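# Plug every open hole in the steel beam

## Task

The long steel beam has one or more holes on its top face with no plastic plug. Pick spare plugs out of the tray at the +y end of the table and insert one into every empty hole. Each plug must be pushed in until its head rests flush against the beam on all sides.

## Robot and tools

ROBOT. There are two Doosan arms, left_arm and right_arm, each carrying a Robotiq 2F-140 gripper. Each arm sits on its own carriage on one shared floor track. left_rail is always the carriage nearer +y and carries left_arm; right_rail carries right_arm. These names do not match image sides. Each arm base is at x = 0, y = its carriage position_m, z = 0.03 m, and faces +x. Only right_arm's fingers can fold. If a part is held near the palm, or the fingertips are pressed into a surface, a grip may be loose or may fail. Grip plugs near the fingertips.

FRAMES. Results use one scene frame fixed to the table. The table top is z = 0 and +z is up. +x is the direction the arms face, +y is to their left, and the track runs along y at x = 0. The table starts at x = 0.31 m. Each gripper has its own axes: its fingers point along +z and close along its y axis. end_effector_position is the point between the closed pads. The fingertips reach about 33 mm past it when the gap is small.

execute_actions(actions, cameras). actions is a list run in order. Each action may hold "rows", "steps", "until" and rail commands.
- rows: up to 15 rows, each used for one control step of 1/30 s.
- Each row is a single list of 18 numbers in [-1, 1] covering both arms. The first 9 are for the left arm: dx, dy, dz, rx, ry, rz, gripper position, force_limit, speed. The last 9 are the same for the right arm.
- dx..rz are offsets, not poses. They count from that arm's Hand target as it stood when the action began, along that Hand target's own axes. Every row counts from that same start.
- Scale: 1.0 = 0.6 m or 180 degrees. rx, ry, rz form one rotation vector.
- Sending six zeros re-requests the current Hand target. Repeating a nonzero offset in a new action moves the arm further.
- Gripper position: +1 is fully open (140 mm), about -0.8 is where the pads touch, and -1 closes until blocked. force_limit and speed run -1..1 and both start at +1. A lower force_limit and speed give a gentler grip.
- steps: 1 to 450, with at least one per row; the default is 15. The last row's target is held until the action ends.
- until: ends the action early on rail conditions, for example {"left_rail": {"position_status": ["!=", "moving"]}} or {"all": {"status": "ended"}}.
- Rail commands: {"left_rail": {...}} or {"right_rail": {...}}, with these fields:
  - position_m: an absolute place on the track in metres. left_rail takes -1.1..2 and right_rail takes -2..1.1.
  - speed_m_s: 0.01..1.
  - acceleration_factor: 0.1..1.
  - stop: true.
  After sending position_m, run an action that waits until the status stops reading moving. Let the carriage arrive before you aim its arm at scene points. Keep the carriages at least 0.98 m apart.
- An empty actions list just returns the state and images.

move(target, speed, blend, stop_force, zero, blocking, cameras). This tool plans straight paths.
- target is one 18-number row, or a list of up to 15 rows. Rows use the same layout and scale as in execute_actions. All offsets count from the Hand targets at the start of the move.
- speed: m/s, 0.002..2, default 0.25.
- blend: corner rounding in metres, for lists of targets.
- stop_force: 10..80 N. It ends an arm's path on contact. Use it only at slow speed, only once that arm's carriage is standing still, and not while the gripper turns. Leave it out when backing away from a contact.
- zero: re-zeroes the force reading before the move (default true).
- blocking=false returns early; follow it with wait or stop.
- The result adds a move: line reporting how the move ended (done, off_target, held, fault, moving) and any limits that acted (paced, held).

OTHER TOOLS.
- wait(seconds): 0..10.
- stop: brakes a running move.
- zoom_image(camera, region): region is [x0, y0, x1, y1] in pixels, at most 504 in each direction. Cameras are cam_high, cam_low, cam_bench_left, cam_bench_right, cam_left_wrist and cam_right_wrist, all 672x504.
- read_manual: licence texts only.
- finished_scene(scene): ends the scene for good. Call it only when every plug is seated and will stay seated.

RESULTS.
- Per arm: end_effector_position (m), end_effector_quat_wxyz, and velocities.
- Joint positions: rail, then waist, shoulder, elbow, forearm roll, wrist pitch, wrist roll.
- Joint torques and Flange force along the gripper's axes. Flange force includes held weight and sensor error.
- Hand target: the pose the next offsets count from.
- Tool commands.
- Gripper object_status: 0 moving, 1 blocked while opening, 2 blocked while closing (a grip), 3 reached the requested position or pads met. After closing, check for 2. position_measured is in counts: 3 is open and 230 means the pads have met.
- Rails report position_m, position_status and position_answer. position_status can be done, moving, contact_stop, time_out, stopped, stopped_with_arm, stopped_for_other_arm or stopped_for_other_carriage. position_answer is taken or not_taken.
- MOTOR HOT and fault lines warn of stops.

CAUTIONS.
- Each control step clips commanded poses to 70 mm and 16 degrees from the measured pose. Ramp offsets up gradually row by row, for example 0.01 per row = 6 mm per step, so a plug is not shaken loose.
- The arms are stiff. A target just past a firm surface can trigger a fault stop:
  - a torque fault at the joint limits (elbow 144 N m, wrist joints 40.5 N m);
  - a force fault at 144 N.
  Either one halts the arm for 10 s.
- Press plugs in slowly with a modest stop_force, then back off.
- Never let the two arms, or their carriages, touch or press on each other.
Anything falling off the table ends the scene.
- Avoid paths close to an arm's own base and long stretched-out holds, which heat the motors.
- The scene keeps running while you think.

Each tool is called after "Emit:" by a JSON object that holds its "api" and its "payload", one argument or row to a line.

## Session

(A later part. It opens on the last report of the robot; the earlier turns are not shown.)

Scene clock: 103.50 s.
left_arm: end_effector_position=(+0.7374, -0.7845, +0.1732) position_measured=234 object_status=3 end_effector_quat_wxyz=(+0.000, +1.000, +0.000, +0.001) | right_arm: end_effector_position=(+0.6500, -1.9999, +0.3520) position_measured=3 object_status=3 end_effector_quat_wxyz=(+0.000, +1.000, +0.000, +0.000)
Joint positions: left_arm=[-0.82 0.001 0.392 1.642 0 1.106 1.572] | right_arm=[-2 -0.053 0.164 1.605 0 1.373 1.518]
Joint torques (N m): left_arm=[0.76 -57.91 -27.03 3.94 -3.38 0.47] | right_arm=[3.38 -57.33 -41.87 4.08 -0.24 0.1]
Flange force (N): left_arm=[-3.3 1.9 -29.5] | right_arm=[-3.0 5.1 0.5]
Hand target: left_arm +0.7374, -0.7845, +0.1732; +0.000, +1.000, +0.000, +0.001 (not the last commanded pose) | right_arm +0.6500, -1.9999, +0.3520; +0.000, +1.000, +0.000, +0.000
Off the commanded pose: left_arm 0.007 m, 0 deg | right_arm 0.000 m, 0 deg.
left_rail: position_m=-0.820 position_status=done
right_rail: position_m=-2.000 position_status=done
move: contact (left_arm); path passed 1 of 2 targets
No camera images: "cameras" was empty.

Emit:
{"api": "move", "payload": {
  "target": [0, 0.075, -0.078, 0, 0, 0, -1, -1, 0.5, 0, 0, 0, 0, 0, 0, 1, 1, 1],
  "speed": 0.15,
  "cameras": []
}}

Emit:
{"api": "execute_actions", "payload": {
  "actions": [
    {"left_rail": {"position_m": -0.43}, "steps": 100, "until": {"left_rail": {"position_status": ["!=", "moving"]}}}
  ],
  "cameras": ["cam_left_wrist", "cam_low"]
}}

Scene clock: 105.40 s.
left_arm: end_effector_position=(+0.7373, -0.8295, +0.2200) position_measured=234 object_status=3 end_effector_quat_wxyz=(+0.000, +1.000, +0.000, +0.001) | right_arm: end_effector_position=(+0.6500, -1.9999, +0.3520) position_measured=3 object_status=3 end_effector_quat_wxyz=(+0.000, +1.000, +0.000, +0.000)
Joint positions: left_arm=[-0.82 -0.06 0.359 1.597 0 1.183 1.511] | right_arm=[-2 -0.053 0.164 1.605 0 1.373 1.518]
Joint torques (N m): left_arm=[1.37 -80.86 -39.4 4.07 -0.2 0.55] | right_arm=[3.71 -57.71 -41.68 4.07 -0.28 0.06]
Flange force (N): left_arm=[7.0 2.6 3.7] | right_arm=[-2.1 5.6 0.4]
Hand target: left_arm +0.7373, -0.8295, +0.2200; +0.000, +1.000, +0.000, +0.001 | right_arm +0.6500, -1.9999, +0.3520; +0.000, +1.000, +0.000, +0.000
Off the commanded pose: left_arm 0.000 m, 0 deg | right_arm 0.000 m, 0 deg.
left_rail: position_m=-0.820 position_status=done
right_rail: position_m=-2.000 position_status=done
move: done
No camera images: "cameras" was empty.

Scene clock: 106.67 s.
left_arm: end_effector_position=(+0.7373, -0.4397, +0.2200) position_measured=234 object_status=3 end_effector_quat_wxyz=(+0.000, +1.000, +0.000, +0.001) | right_arm: end_effector_position=(+0.6500, -1.9999, +0.3520) position_measured=3 object_status=3 end_effector_quat_wxyz=(+0.000, +1.000, +0.000, +0.000)
Joint positions: left_arm=[-0.43 -0.06 0.359 1.597 0 1.183 1.511] | right_arm=[-2 -0.053 0.164 1.605 0 1.373 1.518]
Joint torques (N m): left_arm=[1.05 -80.99 -39.31 4.04 -0.23 0.47] | right_arm=[3.25 -56.88 -41.69 4.11 -0.25 0.19]
Flange force (N): left_arm=[7.4 2.1 3.3] | right_arm=[-3.1 5.1 0.5]
Hand target: left_arm +0.7373, -0.4396, +0.2200; +0.000, +1.000, +0.000, +0.001 | right_arm +0.6500, -1.9999, +0.3520; +0.000, +1.000, +0.000, +0.000
Tool commands: left_gripper/position=-1.0 left_gripper/force_limit=-1.0 left_gripper/speed=+0.5 right_gripper/position=+1.0 right_gripper/force_limit=+1.0 right_gripper/speed=+1.0
Off the commanded pose: left_arm 0.000 m, 0 deg | right_arm 0.000 m, 0 deg.
left_rail: position_m=-0.430 position_status=done
right_rail: position_m=-2.000 position_status=done
camera_calibration:
cam_left_wrist: T_world_to_cam=[[-0.0037357, -0.999945, -0.00980739, -0.426122], [-0.938351, 0.000115159, 0.345683, 0.618349], [-0.345663, 0.0104941, -0.9383, 0.61142], [0, 0, 0, 1]] pos_world=[0.789982, -0.432586, 0.355764]
Images, in order (width x height): cam_low 672x504, cam_left_wrist 672x504.

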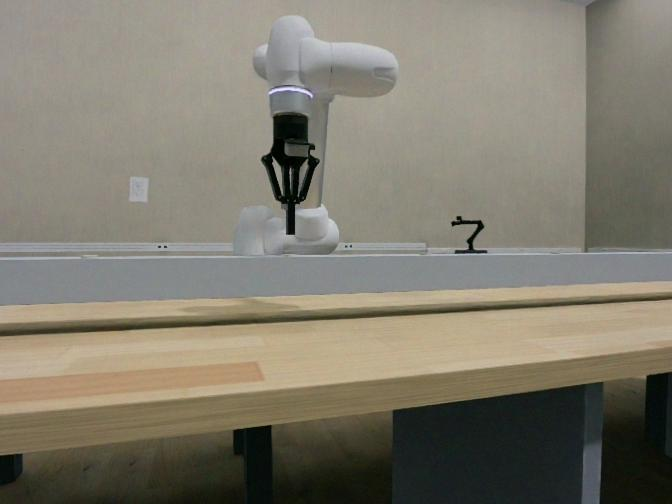

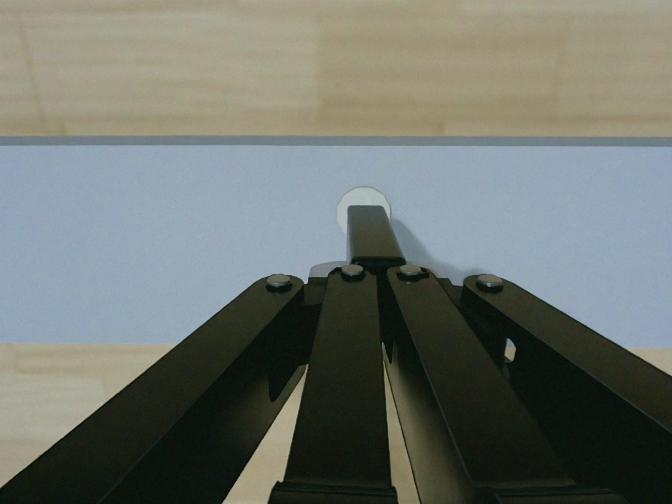

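Emit:
{"api": "move", "payload": {
  "target": [
    [0, 0.002, 0.055, 0, 0, 0, -1, -1, 0.5, 0, 0, 0, 0, 0, 0, 1, 1, 1],
    [0, 0.002, 0.087, 0, 0, 0, -1, -1, 0.5, 0, 0, 0, 0, 0, 0, 1, 1, 1]
  ],
  "speed": [0.1, 0.008],
  "stop_force": 20,
  "cameras": ["cam_low"]
}}

Emit:
{"api": "move", "payload": {
  "target": [0, 0, -0.07, 0, 0, 0, -1, -1, 0.5, 0, 0, 0, 0, 0, 0, 1, 1, 1],
  "speed": 0.15,
  "cameras": ["cam_low"]
}}

Emit:
{"api": "zoom_image", "payload": {
  "camera": "cam_low",
  "region": [74, 244, 104, 269]
}}

Emit:
{"api": "zoom_image", "payload": {
  "camera": "cam_low",
  "region": [274, 244, 304, 269]
}}

Scene clock: 109.57 s.
left_arm: end_effector_position=(+0.7374, -0.4407, +0.1783) position_measured=234 object_status=3 end_effector_quat_wxyz=(+0.000, +1.000, +0.000, +0.001) | right_arm: end_effector_position=(+0.6500, -1.9999, +0.3520) position_measured=3 object_status=3 end_effector_quat_wxyz=(+0.000, +1.000, +0.000, +0.000)
Joint positions: left_arm=[-0.43 -0.061 0.387 1.639 0 1.114 1.509] | right_arm=[-2 -0.053 0.164 1.605 0 1.373 1.518]
Joint torques (N m): left_arm=[0.16 -57.83 -27.45 3.64 -3.55 0.43] | right_arm=[2.86 -57.57 -41.75 4.03 -0.19 0.11]
Flange force (N): left_arm=[-4.2 0.6 -29.0] | right_arm=[-2.0 4.5 0.7]
Hand target: left_arm +0.7374, -0.4407, +0.1783; +0.000, +1.000, +0.000, +0.001 (not the last commanded pose) | right_arm +0.6500, -1.9999, +0.3520; +0.000, +1.000, +0.000, +0.000
Off the commanded pose: left_arm 0.011 m, 0 deg | right_arm 0.000 m, 0 deg.
left_rail: position_m=-0.430 position_status=done
right_rail: position_m=-2.000 position_status=done
move: contact (left_arm); path passed 1 of 2 targets
Images, in order (width x height): cam_low 672x504.

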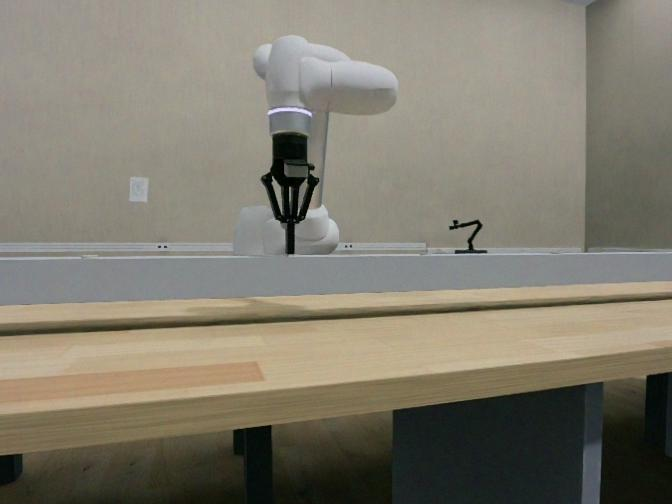

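Scene clock: 110.33 s.
left_arm: end_effector_position=(+0.7373, -0.4407, +0.2202) position_measured=234 object_status=3 end_effector_quat_wxyz=(+0.000, +1.000, +0.000, +0.001) | right_arm: end_effector_position=(+0.6500, -1.9999, +0.3520) position_measured=3 object_status=3 end_effector_quat_wxyz=(+0.000, +1.000, +0.000, +0.000)
Joint positions: left_arm=[-0.43 -0.061 0.359 1.597 0 1.184 1.509] | right_arm=[-2 -0.053 0.164 1.605 0 1.373 1.518]
Joint torques (N m): left_arm=[1.14 -80.72 -39.31 4.06 -0.18 0.48] | right_arm=[2.97 -57.54 -41.96 4.09 -0.25 0.15]
Flange force (N): left_arm=[7.0 2.3 3.5] | right_arm=[-2.5 4.7 1.1]
Hand target: left_arm +0.7374, -0.4407, +0.2203; +0.000, +1.000, +0.000, +0.001 | right_arm +0.6500, -1.9999, +0.3520; +0.000, +1.000, +0.000, +0.000
Off the commanded pose: left_arm 0.000 m, 0 deg | right_arm 0.000 m, 0 deg.
left_rail: position_m=-0.430 position_status=done
right_rail: position_m=-2.000 position_status=done
move: done
Images, in order (width x height): cam_low 672x504.

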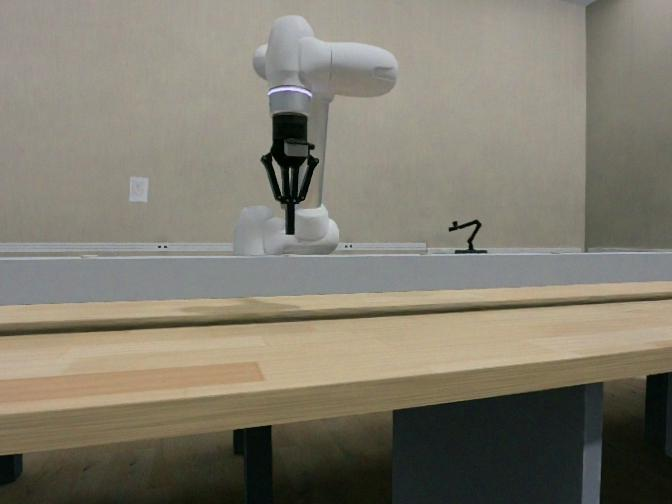

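Scaled by 16.800.

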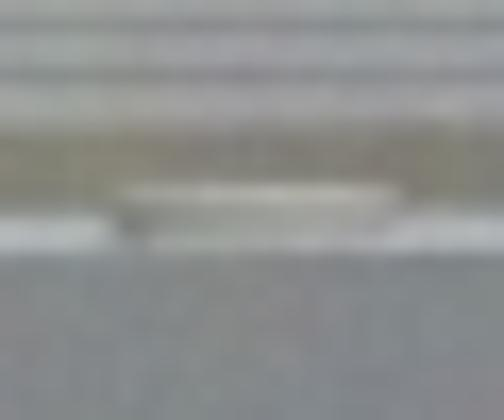

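Scaled by 16.800.

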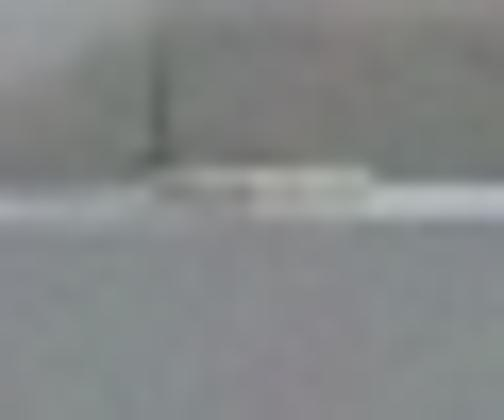

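Emit:
{"api": "move", "payload": {
  "target": [
    [0, -0.075, 0.0, 0, 0, 0, -1, -1, 0.5, 0, 0, 0, 0, 0, 0, 1, 1, 1],
    [0, -0.075, 0.065, 0, 0, 0, -1, -1, 0.5, 0, 0, 0, 0, 0, 0, 1, 1, 1],
    [0, -0.075, 0.09, 0, 0, 0, -1, -1, 0.5, 0, 0, 0, 0, 0, 0, 1, 1, 1]
  ],
  "speed": [0.15, 0.12, 0.008],
  "stop_force": 20,
  "cameras": []
}}

Scene clock: 113.87 s.
left_arm: end_effector_position=(+0.7375, -0.3957, +0.1732) position_measured=234 object_status=3 end_effector_quat_wxyz=(+0.000, +1.000, +0.000, +0.001) | right_arm: end_effector_position=(+0.6500, -1.9999, +0.3520) position_measured=3 object_status=3 end_effector_quat_wxyz=(+0.000, +1.000, +0.000, +0.000)
Joint positions: left_arm=[-0.43 0 0.392 1.642 0 1.105 1.571] | right_arm=[-2 -0.053 0.164 1.605 0 1.373 1.518]
Joint torques (N m): left_arm=[1.4 -58.38 -27.1 4.12 -3.36 0.52] | right_arm=[2.85 -57.34 -41.83 4.07 -0.25 0.03]
Flange force (N): left_arm=[-2.1 2.7 -28.7] | right_arm=[-2.2 4.4 0.9]
Hand target: left_arm +0.7375, -0.3957, +0.1732; +0.000, +1.000, +0.000, +0.001 (not the last commanded pose) | right_arm +0.6500, -1.9999, +0.3520; +0.000, +1.000, +0.000, +0.000
Off the commanded pose: left_arm 0.007 m, 0 deg | right_arm 0.000 m, 0 deg.
left_rail: position_m=-0.430 position_status=done
right_rail: position_m=-2.000 position_status=done
move: contact (left_arm); path passed 2 of 3 targets
No camera images: "cameras" was empty.

Emit:
{"api": "move", "payload": {
  "target": [
    [0, 0, -0.2, 0, 0, 0, -0.34, -1, 0.5, 0, 0, 0, 0, 0, 0, 1, 1, 1]
  ],
  "speed": 0.3,
  "cameras": []
}}

Emit:
{"api": "execute_actions", "payload": {
  "actions": [
    {"left_rail": {"position_m": 2.0}, "steps": 250, "until": {"left_rail": {"position_status": ["!=", "moving"]}}}
  ],
  "cameras": []
}}

Scene clock: 116.20 s.
left_arm: end_effector_position=(+0.7372, -0.3957, +0.2932) position_measured=172 object_status=3 end_effector_quat_wxyz=(+0.000, +1.000, +0.000, +0.001) | right_arm: end_effector_position=(+0.6500, -1.9999, +0.3520) position_measured=3 object_status=3 end_effector_quat_wxyz=(+0.000, +1.000, +0.000, +0.000)
Joint positions: left_arm=[-0.43 0 0.323 1.51 0 1.307 1.571] | right_arm=[-2 -0.053 0.164 1.605 0 1.373 1.518]
Joint torques (N m): left_arm=[1.16 -78.89 -40.48 4.23 -0.23 0.45] | right_arm=[3.76 -57.45 -41.55 4.11 -0.26 0.18]
Flange force (N): left_arm=[8.4 1.7 2.0] | right_arm=[-1.6 6.2 0.4]
Hand target: left_arm +0.7372, -0.3957, +0.2932; +0.000, +1.000, +0.000, +0.001 | right_arm +0.6500, -1.9999, +0.3520; +0.000, +1.000, +0.000, +0.000
Off the commanded pose: left_arm 0.000 m, 0 deg | right_arm 0.000 m, 0 deg.
left_rail: position_m=-0.430 position_status=done
right_rail: position_m=-2.000 position_status=done
move: done
No camera images: "cameras" was empty.

Scene clock: 119.53 s.
left_arm: end_effector_position=(+0.7372, +2.0340, +0.2932) position_measured=172 object_status=3 end_effector_quat_wxyz=(+0.000, +1.000, +0.000, +0.001) | right_arm: end_effector_position=(+0.6500, -1.9999, +0.3520) position_measured=3 object_status=3 end_effector_quat_wxyz=(+0.000, +1.000, +0.000, +0.000)
Joint positions: left_arm=[2 0 0.323 1.51 0 1.307 1.571] | right_arm=[-2 -0.053 0.164 1.605 0 1.373 1.518]
Joint torques (N m): left_arm=[1.37 -79.12 -40.97 4.24 -0.2 0.49] | right_arm=[2.72 -57.86 -41.89 4.13 -0.21 0.13]
Flange force (N): left_arm=[7.9 2.1 2.8] | right_arm=[-2.2 4.4 0.6]
Hand target: left_arm +0.7372, +2.0340, +0.2932; +0.000, +1.000, +0.000, +0.001 | right_arm +0.6500, -1.9999, +0.3520; +0.000, +1.000, +0.000, +0.000
Tool commands: left_gripper/position=-0.34 left_gripper/force_limit=-1.0 left_gripper/speed=+0.5 right_gripper/position=+1.0 right_gripper/force_limit=+1.0 right_gripper/speed=+1.0
Off the commanded pose: left_arm 0.000 m, 0 deg | right_arm 0.000 m, 0 deg.
left_rail: position_m=2.000 position_status=done
right_rail: position_m=-2.000 position_status=done
No camera images: "cameras" was empty.

Emit:
{"api": "move", "payload": {
  "target": [
    [-0.2062, -0.7262, 0.24, 0, -0.00056, 0, -0.34, -1, 0.5, 0, 0, 0, 0, 0, 0, 1, 1, 1],
    [-0.2062, -0.7262, 0.4036, 0, -0.00056, 0, -0.34, -1, 0.5, 0, 0, 0, 0, 0, 0, 1, 1, 1]
  ],
  "speed": [0.4, 0.15],
  "blend": [0.02, 0],
  "cameras": ["cam_left_wrist"]
}}

Emit:
{"api": "zoom_image", "payload": {
  "camera": "cam_left_wrist",
  "region": [260, 160, 460, 360]
}}

Scene clock: 122.87 s.
left_arm: end_effector_position=(+0.6140, +2.4698, +0.0508) position_measured=172 object_status=3 end_effector_quat_wxyz=(+0.000, +1.000, +0.000, +0.000) | right_arm: end_effector_position=(+0.6500, -1.9999, +0.3520) position_measured=3 object_status=3 end_effector_quat_wxyz=(+0.000, +1.000, +0.000, +0.000)
Joint positions: left_arm=[2 0.609 0.544 1.657 0 0.94 2.18] | right_arm=[-2 -0.053 0.164 1.605 0 1.373 1.518]
Joint torques (N m): left_arm=[1.21 -93.33 -34.28 3.53 -0.2 0.49] | right_arm=[3.45 -57.61 -41.79 4.03 -0.26 0.1]
Flange force (N): left_arm=[7.0 -2.6 6.1] | right_arm=[-1.3 5.7 0.9]
Hand target: left_arm +0.6140, +2.4698, +0.0507; +0.000, +1.000, +0.000, +0.000 | right_arm +0.6500, -1.9999, +0.3520; +0.000, +1.000, +0.000, +0.000
Off the commanded pose: left_arm 0.000 m, 0 deg | right_arm 0.000 m, 0 deg.
left_rail: position_m=2.000 position_status=done
right_rail: position_m=-2.000 position_status=done
move: done
camera_calibration:
cam_left_wrist: T_world_to_cam=[[-0.00349386, -0.999947, -0.00968072, 2.48092], [-0.937849, -0.0000829231, 0.347043, 0.560934], [-0.347026, 0.0102916, -0.937799, 0.3808], [0, 0, 0, 1]] pos_world=[0.666886, 2.47691, 0.186463]
Images, in order (width x height): cam_left_wrist 672x504.

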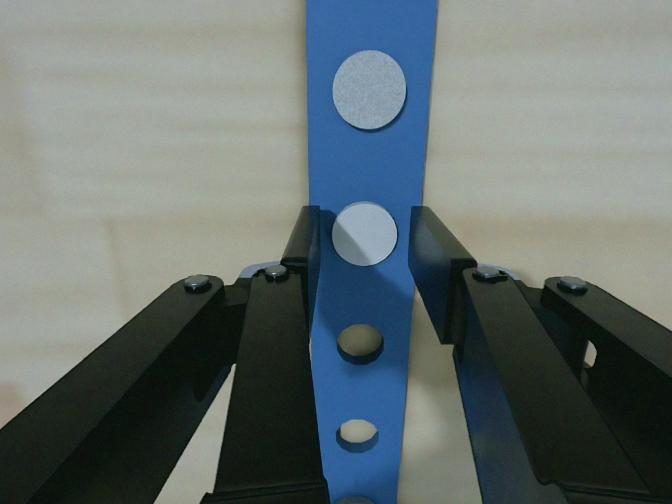

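Scaled by 2.520.

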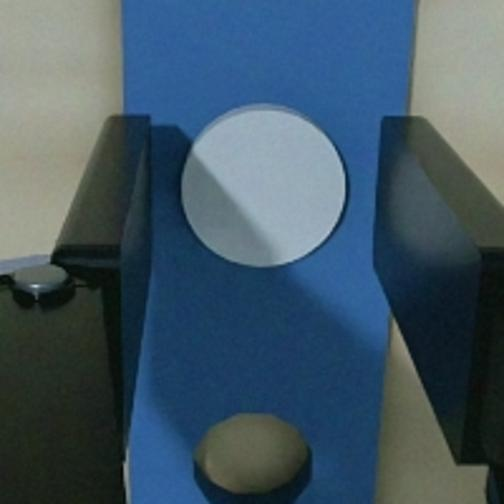

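Emit:
{"api": "move", "payload": {
  "target": [-0.0008, 0, 0.0157, 0, 0, 0, -0.34, -1, 0.5, 0, 0, 0, 0, 0, 0, 1, 1, 1],
  "speed": 0.012,
  "stop_force": 10,
  "cameras": ["cam_left_wrist"]
}}

Emit:
{"api": "zoom_image", "payload": {
  "camera": "cam_left_wrist",
  "region": [260, 160, 460, 360]
}}

Scene clock: 125.07 s.
left_arm: end_effector_position=(+0.6135, +2.4698, +0.0413) position_measured=172 object_status=3 end_effector_quat_wxyz=(+0.000, +1.000, +0.000, +0.000) | right_arm: end_effector_position=(+0.6500, -1.9999, +0.3520) position_measured=3 object_status=3 end_effector_quat_wxyz=(+0.000, +1.000, +0.000, +0.000)
Joint positions: left_arm=[2 0.609 0.553 1.664 0 0.925 2.18] | right_arm=[-2 -0.053 0.164 1.605 0 1.373 1.518]
Joint torques (N m): left_arm=[1.27 -94.1 -34.1 3.49 -0.2 0.49] | right_arm=[2.89 -57.51 -41.96 4.11 -0.26 0.13]
Flange force (N): left_arm=[6.5 -2.3 6.9] | right_arm=[-2.4 4.9 1.1]
Hand target: left_arm +0.6135, +2.4698, +0.0413; +0.000, +1.000, +0.000, +0.000 | right_arm +0.6500, -1.9999, +0.3520; +0.000, +1.000, +0.000, +0.000
Off the commanded pose: left_arm 0.000 m, 0 deg | right_arm 0.000 m, 0 deg.
left_rail: position_m=2.000 position_status=done
right_rail: position_m=-2.000 position_status=done
move: done
camera_calibration:
cam_left_wrist: T_world_to_cam=[[-0.00358947, -0.999947, -0.00964728, 2.48088], [-0.937837, 0.0000179961, 0.347076, 0.563497], [-0.347058, 0.0102934, -0.937787, 0.371732], [0, 0, 0, 1]] pos_world=[0.666386, 2.47691, 0.176963]
Images, in order (width x height): cam_left_wrist 672x504.

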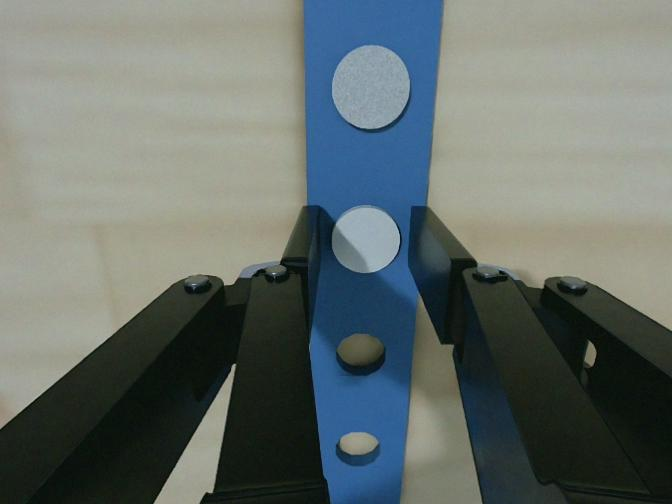

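Scaled by 2.520.

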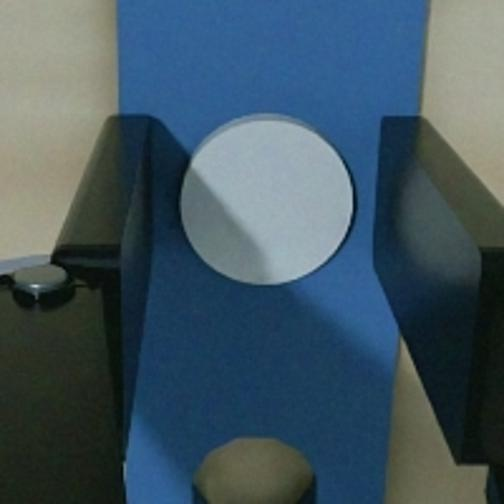

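Emit:
{"api": "execute_actions", "payload": {
  "actions": [
    {"rows": [[0,0,0,0,0,0,-1,-1,-1,0,0,0,0,0,0,1,1,1]], "steps": 40}
  ],
  "cameras": ["cam_left_wrist"]
}}

Emit:
{"api": "zoom_image", "payload": {
  "camera": "cam_left_wrist",
  "region": [300, 170, 430, 290]
}}

Emit:
{"api": "move", "payload": {
  "target": [
    [0, 0, -0.05, 0, 0, 0, -1, -1, -1, 0, 0, 0, 0, 0, 0, 1, 1, 1],
    [0, 0, -0.3333, 0, 0, 0, -1, -1, -1, 0, 0, 0, 0, 0, 0, 1, 1, 1]
  ],
  "speed": [0.06, 0.2],
  "blend": [0.01, 0],
  "cameras": ["cam_left_wrist"]
}}

Emit:
{"api": "zoom_image", "payload": {
  "camera": "cam_left_wrist",
  "region": [300, 130, 420, 250]
}}

Scene clock: 127.33 s.
left_arm: end_effector_position=(+0.6135, +2.4698, +0.0413) position_measured=188 object_status=2 end_effector_quat_wxyz=(+0.000, +1.000, +0.000, +0.000) | right_arm: end_effector_position=(+0.6500, -1.9999, +0.3520) position_measured=3 object_status=3 end_effector_quat_wxyz=(+0.000, +1.000, +0.000, +0.000)
Joint positions: left_arm=[2 0.609 0.553 1.664 0 0.925 2.18] | right_arm=[-2 -0.053 0.164 1.605 0 1.373 1.518]
Joint torques (N m): left_arm=[-1.87 -87.09 -28.72 2.37 0.71 0.51] | right_arm=[3.78 -57.1 -41.84 3.95 -0.17 0.08]
Flange force (N): left_arm=[6.0 -7.0 -2.7] | right_arm=[-3.2 5.8 0.8]
Hand target: left_arm +0.6135, +2.4698, +0.0413; +0.000, +1.000, +0.000, +0.000 | right_arm +0.6500, -1.9999, +0.3520; +0.000, +1.000, +0.000, +0.000
Off the commanded pose: left_arm 0.000 m, 0 deg | right_arm 0.000 m, 0 deg.
left_rail: position_m=2.000 position_status=done
right_rail: position_m=-2.000 position_status=done
camera_calibration:
cam_left_wrist: T_world_to_cam=[[-0.00352788, -0.999946, -0.00977473, 2.48086], [-0.937849, -0.0000836414, 0.347043, 0.563729], [-0.347025, 0.0103916, -0.937798, 0.371563], [0, 0, 0, 1]] pos_world=[0.666386, 2.47691, 0.177063]
Images, in order (width x height): cam_left_wrist 672x504.

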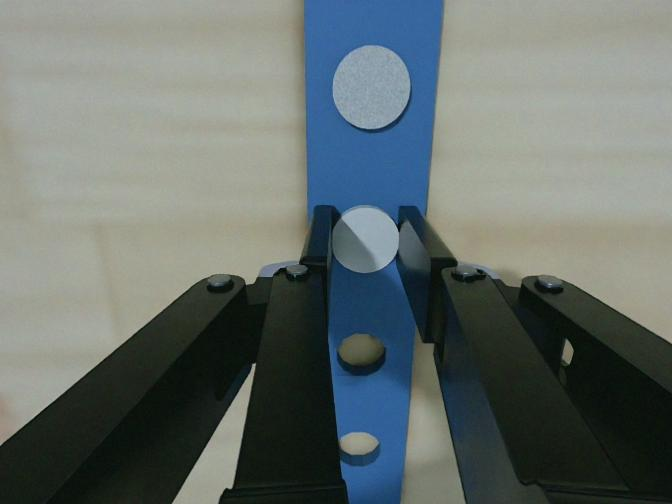

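Scaled by 3.877.

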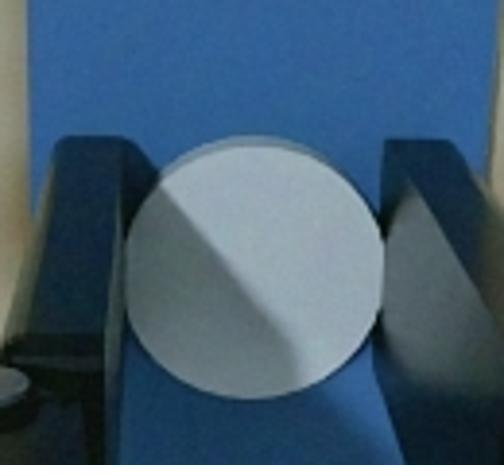

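Scene clock: 129.07 s.
left_arm: end_effector_position=(+0.6134, +2.4698, +0.2412) position_measured=188 object_status=2 end_effector_quat_wxyz=(+0.000, +1.000, +0.000, +0.000) | right_arm: end_effector_position=(+0.6500, -1.9999, +0.3520) position_measured=3 object_status=3 end_effector_quat_wxyz=(+0.000, +1.000, +0.000, +0.000)
Joint positions: left_arm=[2 0.609 0.402 1.495 0 1.244 2.18] | right_arm=[-2 -0.053 0.164 1.605 0 1.373 1.518]
Joint torques (N m): left_arm=[1.35 -85.83 -40.54 4.12 -0.13 0.46] | right_arm=[3.46 -57.47 -41.58 4.04 -0.26 0.12]
Flange force (N): left_arm=[7.1 -2.5 4.1] | right_arm=[-1.9 5.1 0.3]
Hand target: left_arm +0.6135, +2.4698, +0.2413; +0.000, +1.000, +0.000, +0.000 | right_arm +0.6500, -1.9999, +0.3520; +0.000, +1.000, +0.000, +0.000
Off the commanded pose: left_arm 0.000 m, 0 deg | right_arm 0.000 m, 0 deg.
left_rail: position_m=2.000 position_status=done
right_rail: position_m=-2.000 position_status=done
move: done
camera_calibration:
cam_left_wrist: T_world_to_cam=[[-0.00358921, -0.999947, -0.00964694, 2.48281], [-0.937804, 0.0000168988, 0.347165, 0.493936], [-0.347146, 0.010293, -0.937755, 0.559302], [0, 0, 0, 1]] pos_world=[0.666287, 2.47691, 0.376963]
Images, in order (width x height): cam_left_wrist 672x504.

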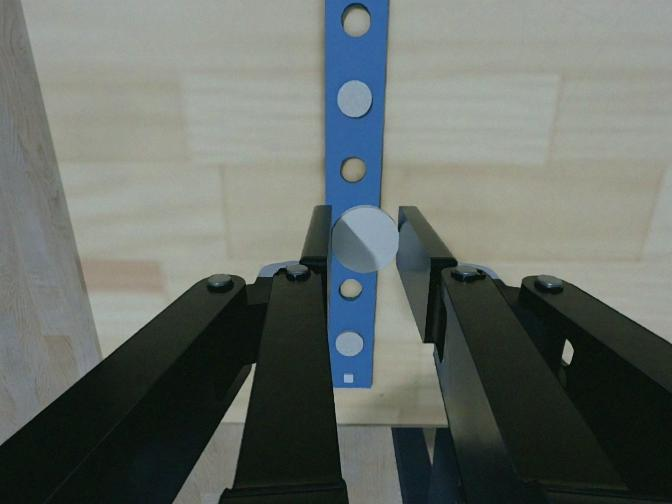

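Scaled by 4.200.

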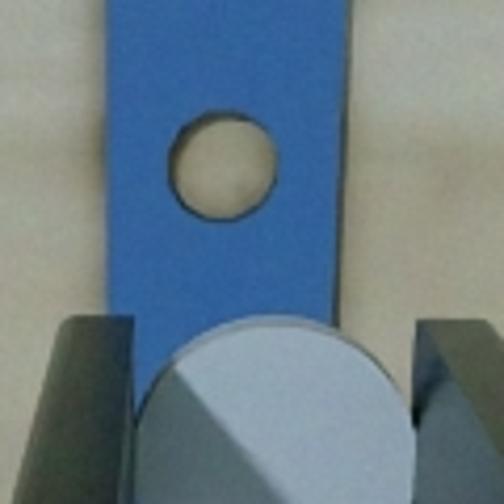

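Emit:
{"api": "move", "payload": {
  "target": [0.12, 0.7833, -0.1, 0, 0, 0, -1, -1, -1, -0.8333, 0.9167, -0.2467, 0, 0, 0, 1, 1, 1],
  "speed": 0.4,
  "cameras": ["cam_bench_right"]
}}

Emit:
{"api": "execute_actions", "payload": {
  "actions": [
    {"left_rail": {"position_m": -1.02}, "steps": 250, "until": {"left_rail": {"position_status": ["!=", "moving"]}}}
  ],
  "cameras": ["cam_bench_right", "cam_left_wrist"]
}}

Scene clock: 133.10 s.
left_arm: end_effector_position=(+0.6855, +1.9999, +0.3014) position_measured=188 object_status=2 end_effector_quat_wxyz=(+0.000, +1.000, +0.000, +0.000) | right_arm: end_effector_position=(+0.1501, -2.5499, +0.5001) position_measured=3 object_status=3 end_effector_quat_wxyz=(+0.000, +1.000, +0.000, +0.000)
Joint positions: left_arm=[2 -0.05 0.238 1.606 0 1.297 1.521] | right_arm=[-2 -1.365 0.017 1.499 0 1.625 0.206]
Joint torques (N m): left_arm=[0.1 -70.15 -40.73 4.21 -0.2 0.48] | right_arm=[1.61 -42.61 -42.03 4.17 -0.16 0.12]
Flange force (N): left_arm=[7.4 0.7 2.8] | right_arm=[-3.7 -0.4 0.8]
Hand target: left_arm +0.6855, +1.9998, +0.3014; +0.000, +1.000, +0.000, +0.000 | right_arm +0.1500, -2.5499, +0.5000; +0.000, +1.000, +0.000, +0.000
Off the commanded pose: left_arm 0.000 m, 0 deg | right_arm 0.000 m, 0 deg.
left_rail: position_m=2.000 position_status=done
right_rail: position_m=-2.000 position_status=done
move: done
Images, in order (width x height): cam_bench_right 672x504.

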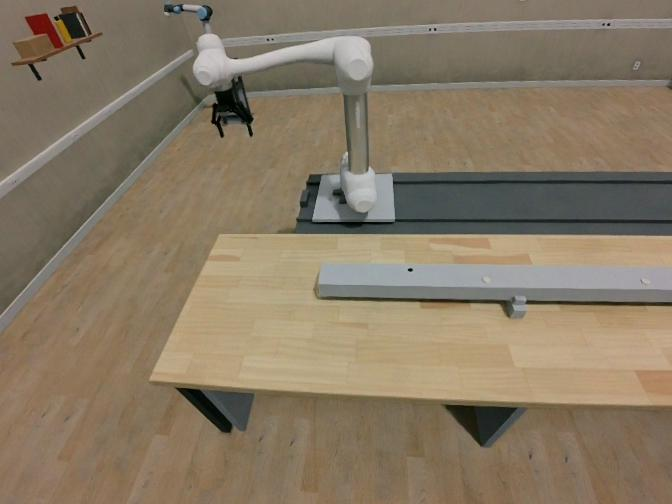

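Scene clock: 137.03 s.
left_arm: end_effector_position=(+0.6855, -1.0198, +0.3014) position_measured=188 object_status=2 end_effector_quat_wxyz=(+0.000, +1.000, +0.000, +0.000) | right_arm: end_effector_position=(+0.1500, -2.5499, +0.5000) position_measured=3 object_status=3 end_effector_quat_wxyz=(+0.000, +1.000, +0.000, +0.000)
Joint positions: left_arm=[-1.02 -0.05 0.238 1.606 0 1.297 1.521] | right_arm=[-2 -1.365 0.018 1.499 0 1.625 0.206]
Joint torques (N m): left_arm=[1.07 -70.2 -40.78 4.2 -0.21 0.49] | right_arm=[2.74 -42.7 -42.47 4.14 -0.16 0.03]
Flange force (N): left_arm=[7.9 2.3 3.0] | right_arm=[-5.8 -1.6 1.0]
Hand target: left_arm +0.6855, -1.0198, +0.3014; +0.000, +1.000, +0.000, +0.000 | right_arm +0.1500, -2.5499, +0.5000; +0.000, +1.000, +0.000, +0.000
Tool commands: left_gripper/position=-1.0 left_gripper/force_limit=-1.0 left_gripper/speed=-1.0 right_gripper/position=+1.0 right_gripper/force_limit=+1.0 right_gripper/speed=+1.0
Off the commanded pose: left_arm 0.000 m, 0 deg | right_arm 0.000 m, 0 deg.
left_rail: position_m=-1.020 position_status=done
right_rail: position_m=-2.000 position_status=done
camera_calibration:
cam_left_wrist: T_world_to_cam=[[-0.00358947, -0.999947, -0.00964728, -1.00566], [-0.937837, 0.0000179961, 0.347076, 0.54081], [-0.347058, 0.0102934, -0.937787, 0.676558], [0, 0, 0, 1]] pos_world=[0.738386, -1.01259, 0.437063]
Images, in order (width x height): cam_bench_right 672x504, cam_left_wrist 672x504.

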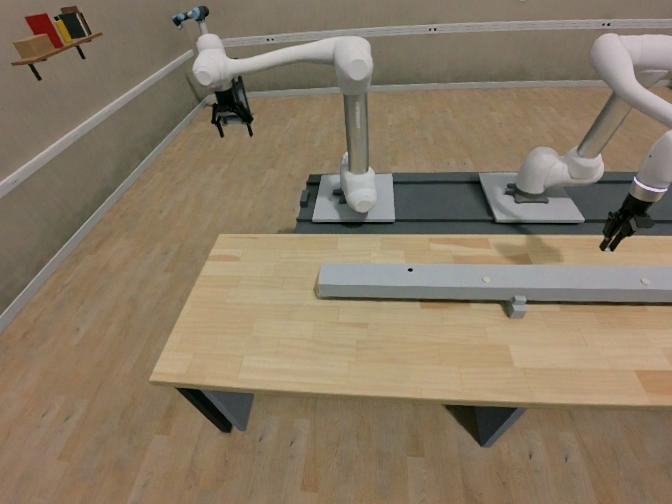

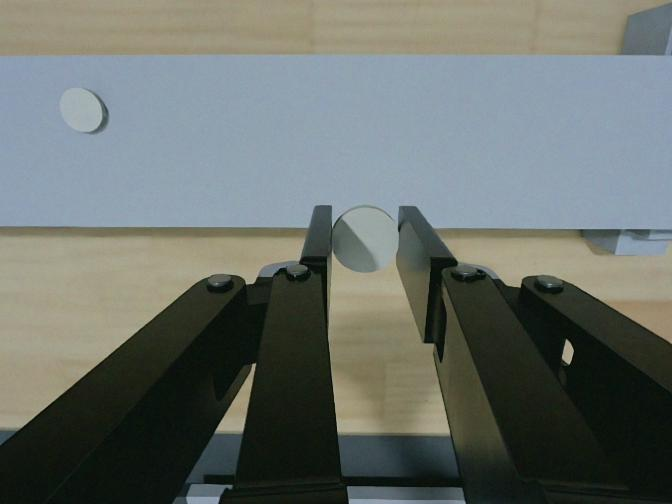

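Emit:
{"api": "move", "payload": {
  "target": [0.0, 0.98, 0, 0, 0, 0, -1, -1, -1, 0, 0, 0, 0, 0, 0, 1, 1, 1],
  "speed": 0.35,
  "cameras": []
}}

Emit:
{"api": "move", "payload": {
  "target": [0.0, 0.215, 0, 0, 0, 0, -1, -1, -1, 0, 0, 0, 0, 0, 0, 1, 1, 1],
  "speed": 0.3,
  "cameras": ["cam_bench_right", "cam_left_wrist", "cam_low"]
}}

Emit:
{"api": "zoom_image", "payload": {
  "camera": "cam_left_wrist",
  "region": [300, 130, 440, 280]
}}

Scene clock: 139.70 s.
left_arm: end_effector_position=(+0.6855, -1.6080, +0.3015) position_measured=188 object_status=2 end_effector_quat_wxyz=(+0.000, +1.000, +0.000, +0.000) | right_arm: end_effector_position=(+0.1500, -2.5499, +0.5000) position_measured=3 object_status=3 end_effector_quat_wxyz=(+0.000, +1.000, +0.000, +0.000)
Joint positions: left_arm=[-1.02 -0.747 0.594 1.089 0 1.459 0.824] | right_arm=[-2 -1.365 0.018 1.499 0 1.625 0.206]
Joint torques (N m): left_arm=[0.95 -106.01 -42.36 4.37 -0.19 0.5] | right_arm=[2.89 -42.47 -42.51 4.17 -0.26 0.08]
Flange force (N): left_arm=[6.5 7.7 2.8] | right_arm=[-5.8 -1.6 1.3]
Hand target: left_arm +0.6855, -1.6081, +0.3014; +0.000, +1.000, +0.000, +0.000 | right_arm +0.1500, -2.5499, +0.5000; +0.000, +1.000, +0.000, +0.000
Off the commanded pose: left_arm 0.000 m, 0 deg | right_arm 0.000 m, 0 deg.
left_rail: position_m=-1.020 position_status=done
right_rail: position_m=-2.000 position_status=done
move: done
No camera images: "cameras" was empty.

Scene clock: 140.67 s.
left_arm: end_effector_position=(+0.6855, -1.7369, +0.3015) position_measured=188 object_status=2 end_effector_quat_wxyz=(+0.000, +1.000, +0.000, +0.000) | right_arm: end_effector_position=(+0.1500, -2.5499, +0.5000) position_measured=3 object_status=3 end_effector_quat_wxyz=(+0.000, +1.000, +0.000, +0.000)
Joint positions: left_arm=[-1.02 -0.843 0.771 0.787 0 1.583 0.728] | right_arm=[-2 -1.365 0.018 1.499 0 1.625 0.206]
Joint torques (N m): left_arm=[1.72 -121.95 -42.26 4.41 -0.16 0.47] | right_arm=[3.05 -42.53 -42.74 4.26 -0.29 0.2]
Flange force (N): left_arm=[10.8 14.8 1.4] | right_arm=[-6.6 -1.7 1.7]
Hand target: left_arm +0.6855, -1.7369, +0.3015; +0.000, +1.000, +0.000, +0.000 | right_arm +0.1500, -2.5499, +0.5000; +0.000, +1.000, +0.000, +0.000
Off the commanded pose: left_arm 0.000 m, 0 deg | right_arm 0.000 m, 0 deg.
left_rail: position_m=-1.020 position_status=done
right_rail: position_m=-2.000 position_status=done
move: done
camera_calibration:
cam_left_wrist: T_world_to_cam=[[-0.00355517, -0.999948, -0.00955292, -1.72279], [-0.937804, 0.0000176209, 0.347165, 0.540725], [-0.347146, 0.010193, -0.937756, 0.683911], [0, 0, 0, 1]] pos_world=[0.738387, -1.72968, 0.437163]
Images, in order (width x height): cam_low 672x504, cam_bench_right 672x504, cam_left_wrist 672x504.

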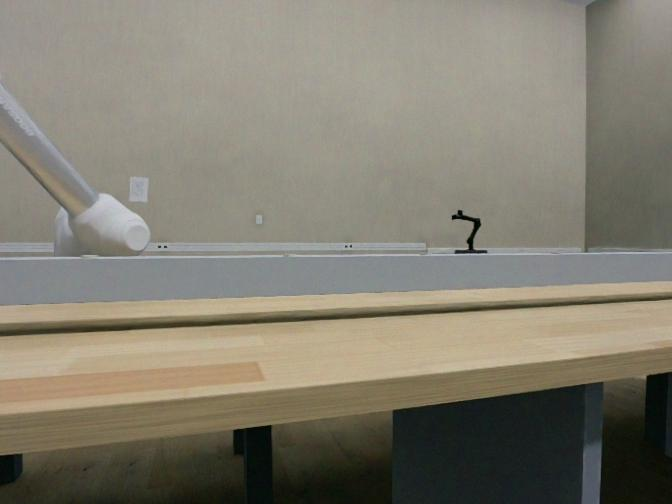

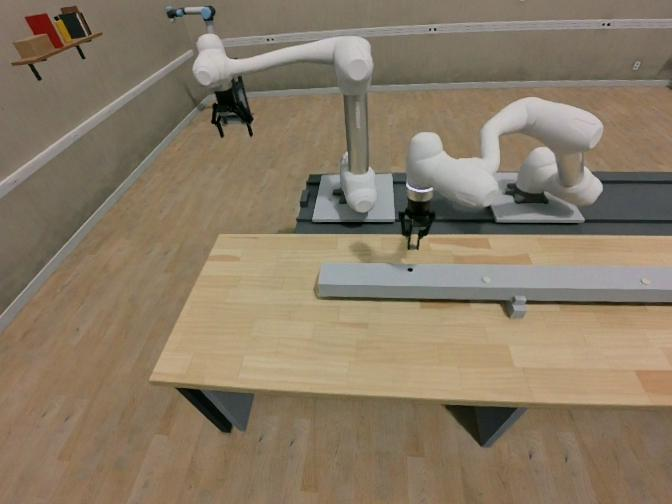

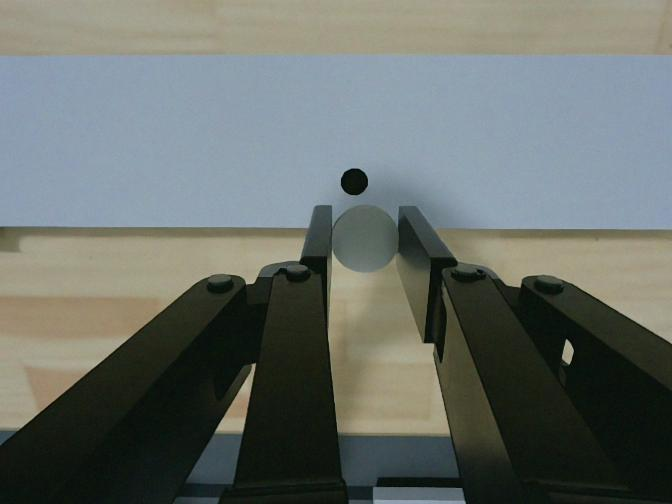

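Scaled by 3.360.

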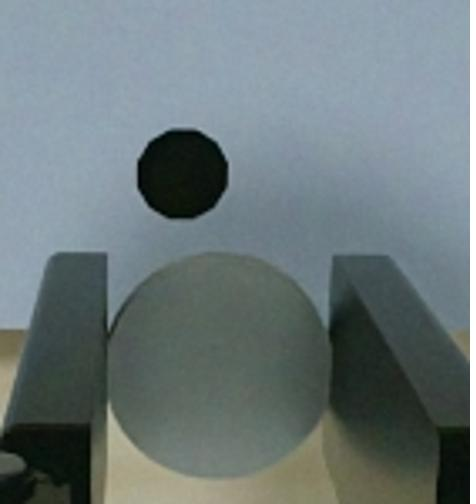

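Emit:
{"api": "move", "payload": {
  "target": [0.0035, -0.002, 0.1025, 0, 0, 0, -1, -1, -1, 0, 0, 0, 0, 0, 0, 1, 1, 1],
  "speed": 0.12,
  "cameras": ["cam_left_wrist", "cam_bench_right"]
}}

Emit:
{"api": "zoom_image", "payload": {
  "camera": "cam_left_wrist",
  "region": [300, 150, 420, 270]
}}

Scene clock: 143.30 s.
left_arm: end_effector_position=(+0.6876, -1.7357, +0.2400) position_measured=188 object_status=2 end_effector_quat_wxyz=(+0.000, +1.000, +0.000, +0.000) | right_arm: end_effector_position=(+0.1500, -2.5499, +0.5000) position_measured=3 object_status=3 end_effector_quat_wxyz=(+0.000, +1.000, +0.000, +0.000)
Joint positions: left_arm=[-1.02 -0.84 0.778 0.885 0 1.478 0.73] | right_arm=[-2 -1.365 0.018 1.499 0 1.625 0.206]
Joint torques (N m): left_arm=[1.03 -122.21 -42.26 4.41 -0.19 0.46] | right_arm=[2.9 -42.52 -42.59 4.19 -0.26 0.15]
Flange force (N): left_arm=[9.0 11.8 1.9] | right_arm=[-6.3 -1.7 1.1]
Hand target: left_arm +0.6876, -1.7357, +0.2400; +0.000, +1.000, +0.000, +0.000 | right_arm +0.1500, -2.5499, +0.5000; +0.000, +1.000, +0.000, +0.000
Off the commanded pose: left_arm 0.000 m, 0 deg | right_arm 0.000 m, 0 deg.
left_rail: position_m=-1.020 position_status=done
right_rail: position_m=-2.000 position_status=done
move: done
camera_calibration:
cam_left_wrist: T_world_to_cam=[[-0.00358821, -0.999947, -0.00964774, -1.72221], [-0.937837, 0.0000166544, 0.347076, 0.5641], [-0.347058, 0.0102934, -0.937787, 0.627076], [0, 0, 0, 1]] pos_world=[0.740486, -1.72859, 0.375663]
Images, in order (width x height): cam_bench_right 672x504, cam_left_wrist 672x504.

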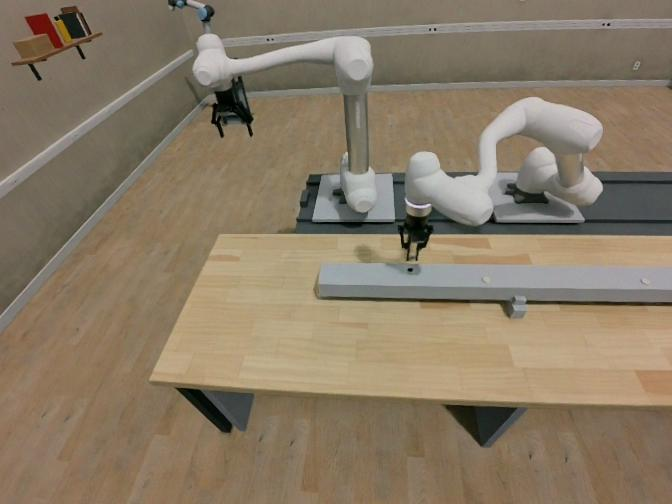

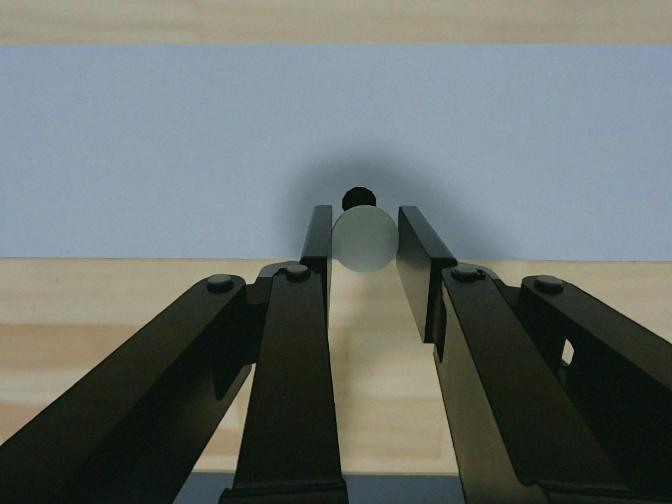

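Scaled by 4.200.

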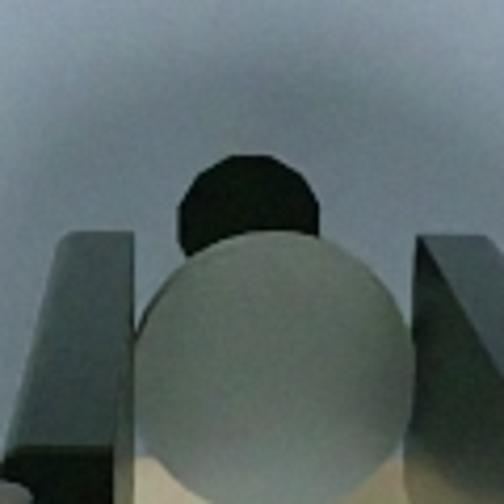

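Emit:
{"api": "move", "payload": {
  "target": [0, 0, 0.0583, 0, 0, 0, -1, -1, -1, 0, 0, 0, 0, 0, 0, 1, 1, 1],
  "speed": 0.1,
  "cameras": ["cam_left_wrist", "cam_bench_right"]
}}

Emit:
{"api": "zoom_image", "payload": {
  "camera": "cam_left_wrist",
  "region": [336, 186, 396, 246]
}}

Emit:
{"api": "zoom_image", "payload": {
  "camera": "cam_bench_right",
  "region": [380, 230, 440, 290]
}}

Scene clock: 145.40 s.
left_arm: end_effector_position=(+0.6876, -1.7357, +0.2050) position_measured=188 object_status=2 end_effector_quat_wxyz=(+0.000, +1.000, +0.000, +0.000) | right_arm: end_effector_position=(+0.1500, -2.5499, +0.5000) position_measured=3 object_status=3 end_effector_quat_wxyz=(+0.000, +1.000, +0.000, +0.000)
Joint positions: left_arm=[-1.02 -0.84 0.787 0.933 0 1.422 0.73] | right_arm=[-2 -1.365 0.018 1.499 0 1.625 0.206]
Joint torques (N m): left_arm=[0.91 -122.44 -42.08 4.36 -0.23 0.5] | right_arm=[3.56 -42.44 -42.41 4.19 -0.21 0.1]
Flange force (N): left_arm=[8.0 10.6 3.1] | right_arm=[-7.0 -1.4 0.8]
Hand target: left_arm +0.6876, -1.7357, +0.2050; +0.000, +1.000, +0.000, +0.000 | right_arm +0.1500, -2.5499, +0.5000; +0.000, +1.000, +0.000, +0.000
Off the commanded pose: left_arm 0.000 m, 0 deg | right_arm 0.000 m, 0 deg.
left_rail: position_m=-1.020 position_status=done
right_rail: position_m=-2.000 position_status=done
move: done
camera_calibration:
cam_left_wrist: T_world_to_cam=[[-0.00358947, -0.999947, -0.00964728, -1.72255], [-0.937837, 0.0000179961, 0.347076, 0.576216], [-0.347058, 0.0102934, -0.937787, 0.594348], [0, 0, 0, 1]] pos_world=[0.740486, -1.72859, 0.340763]
Images, in order (width x height): cam_bench_right 672x504, cam_left_wrist 672x504.

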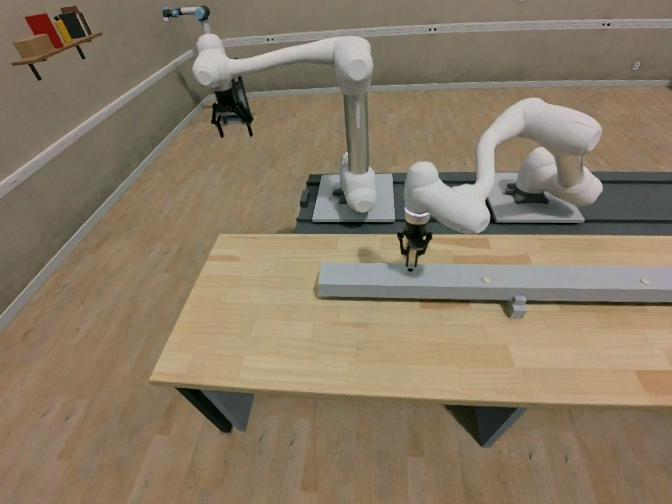

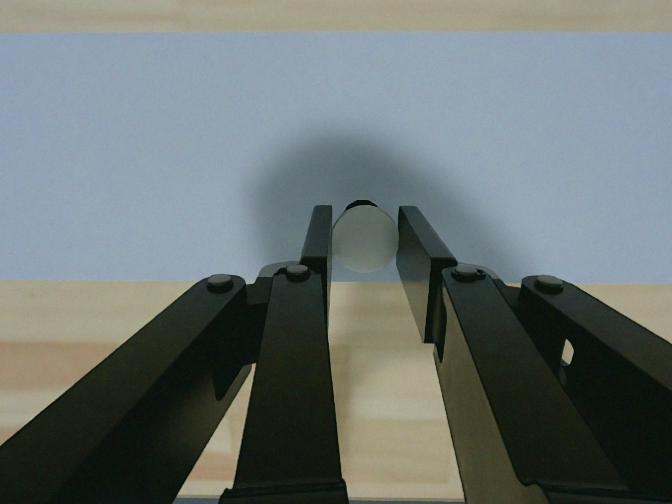

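Scaled by 8.400.

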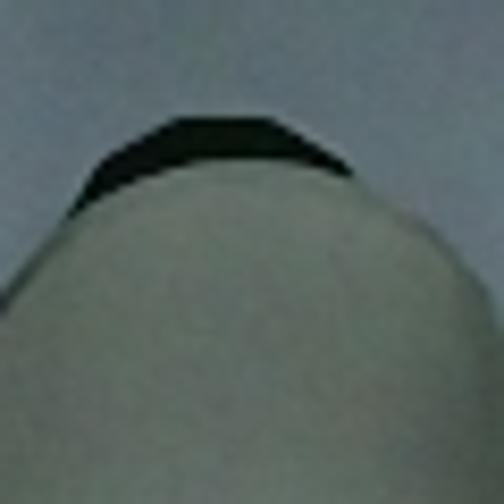

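Scaled by 8.400.

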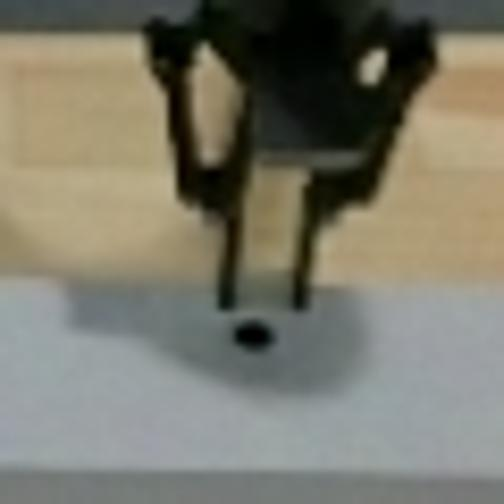

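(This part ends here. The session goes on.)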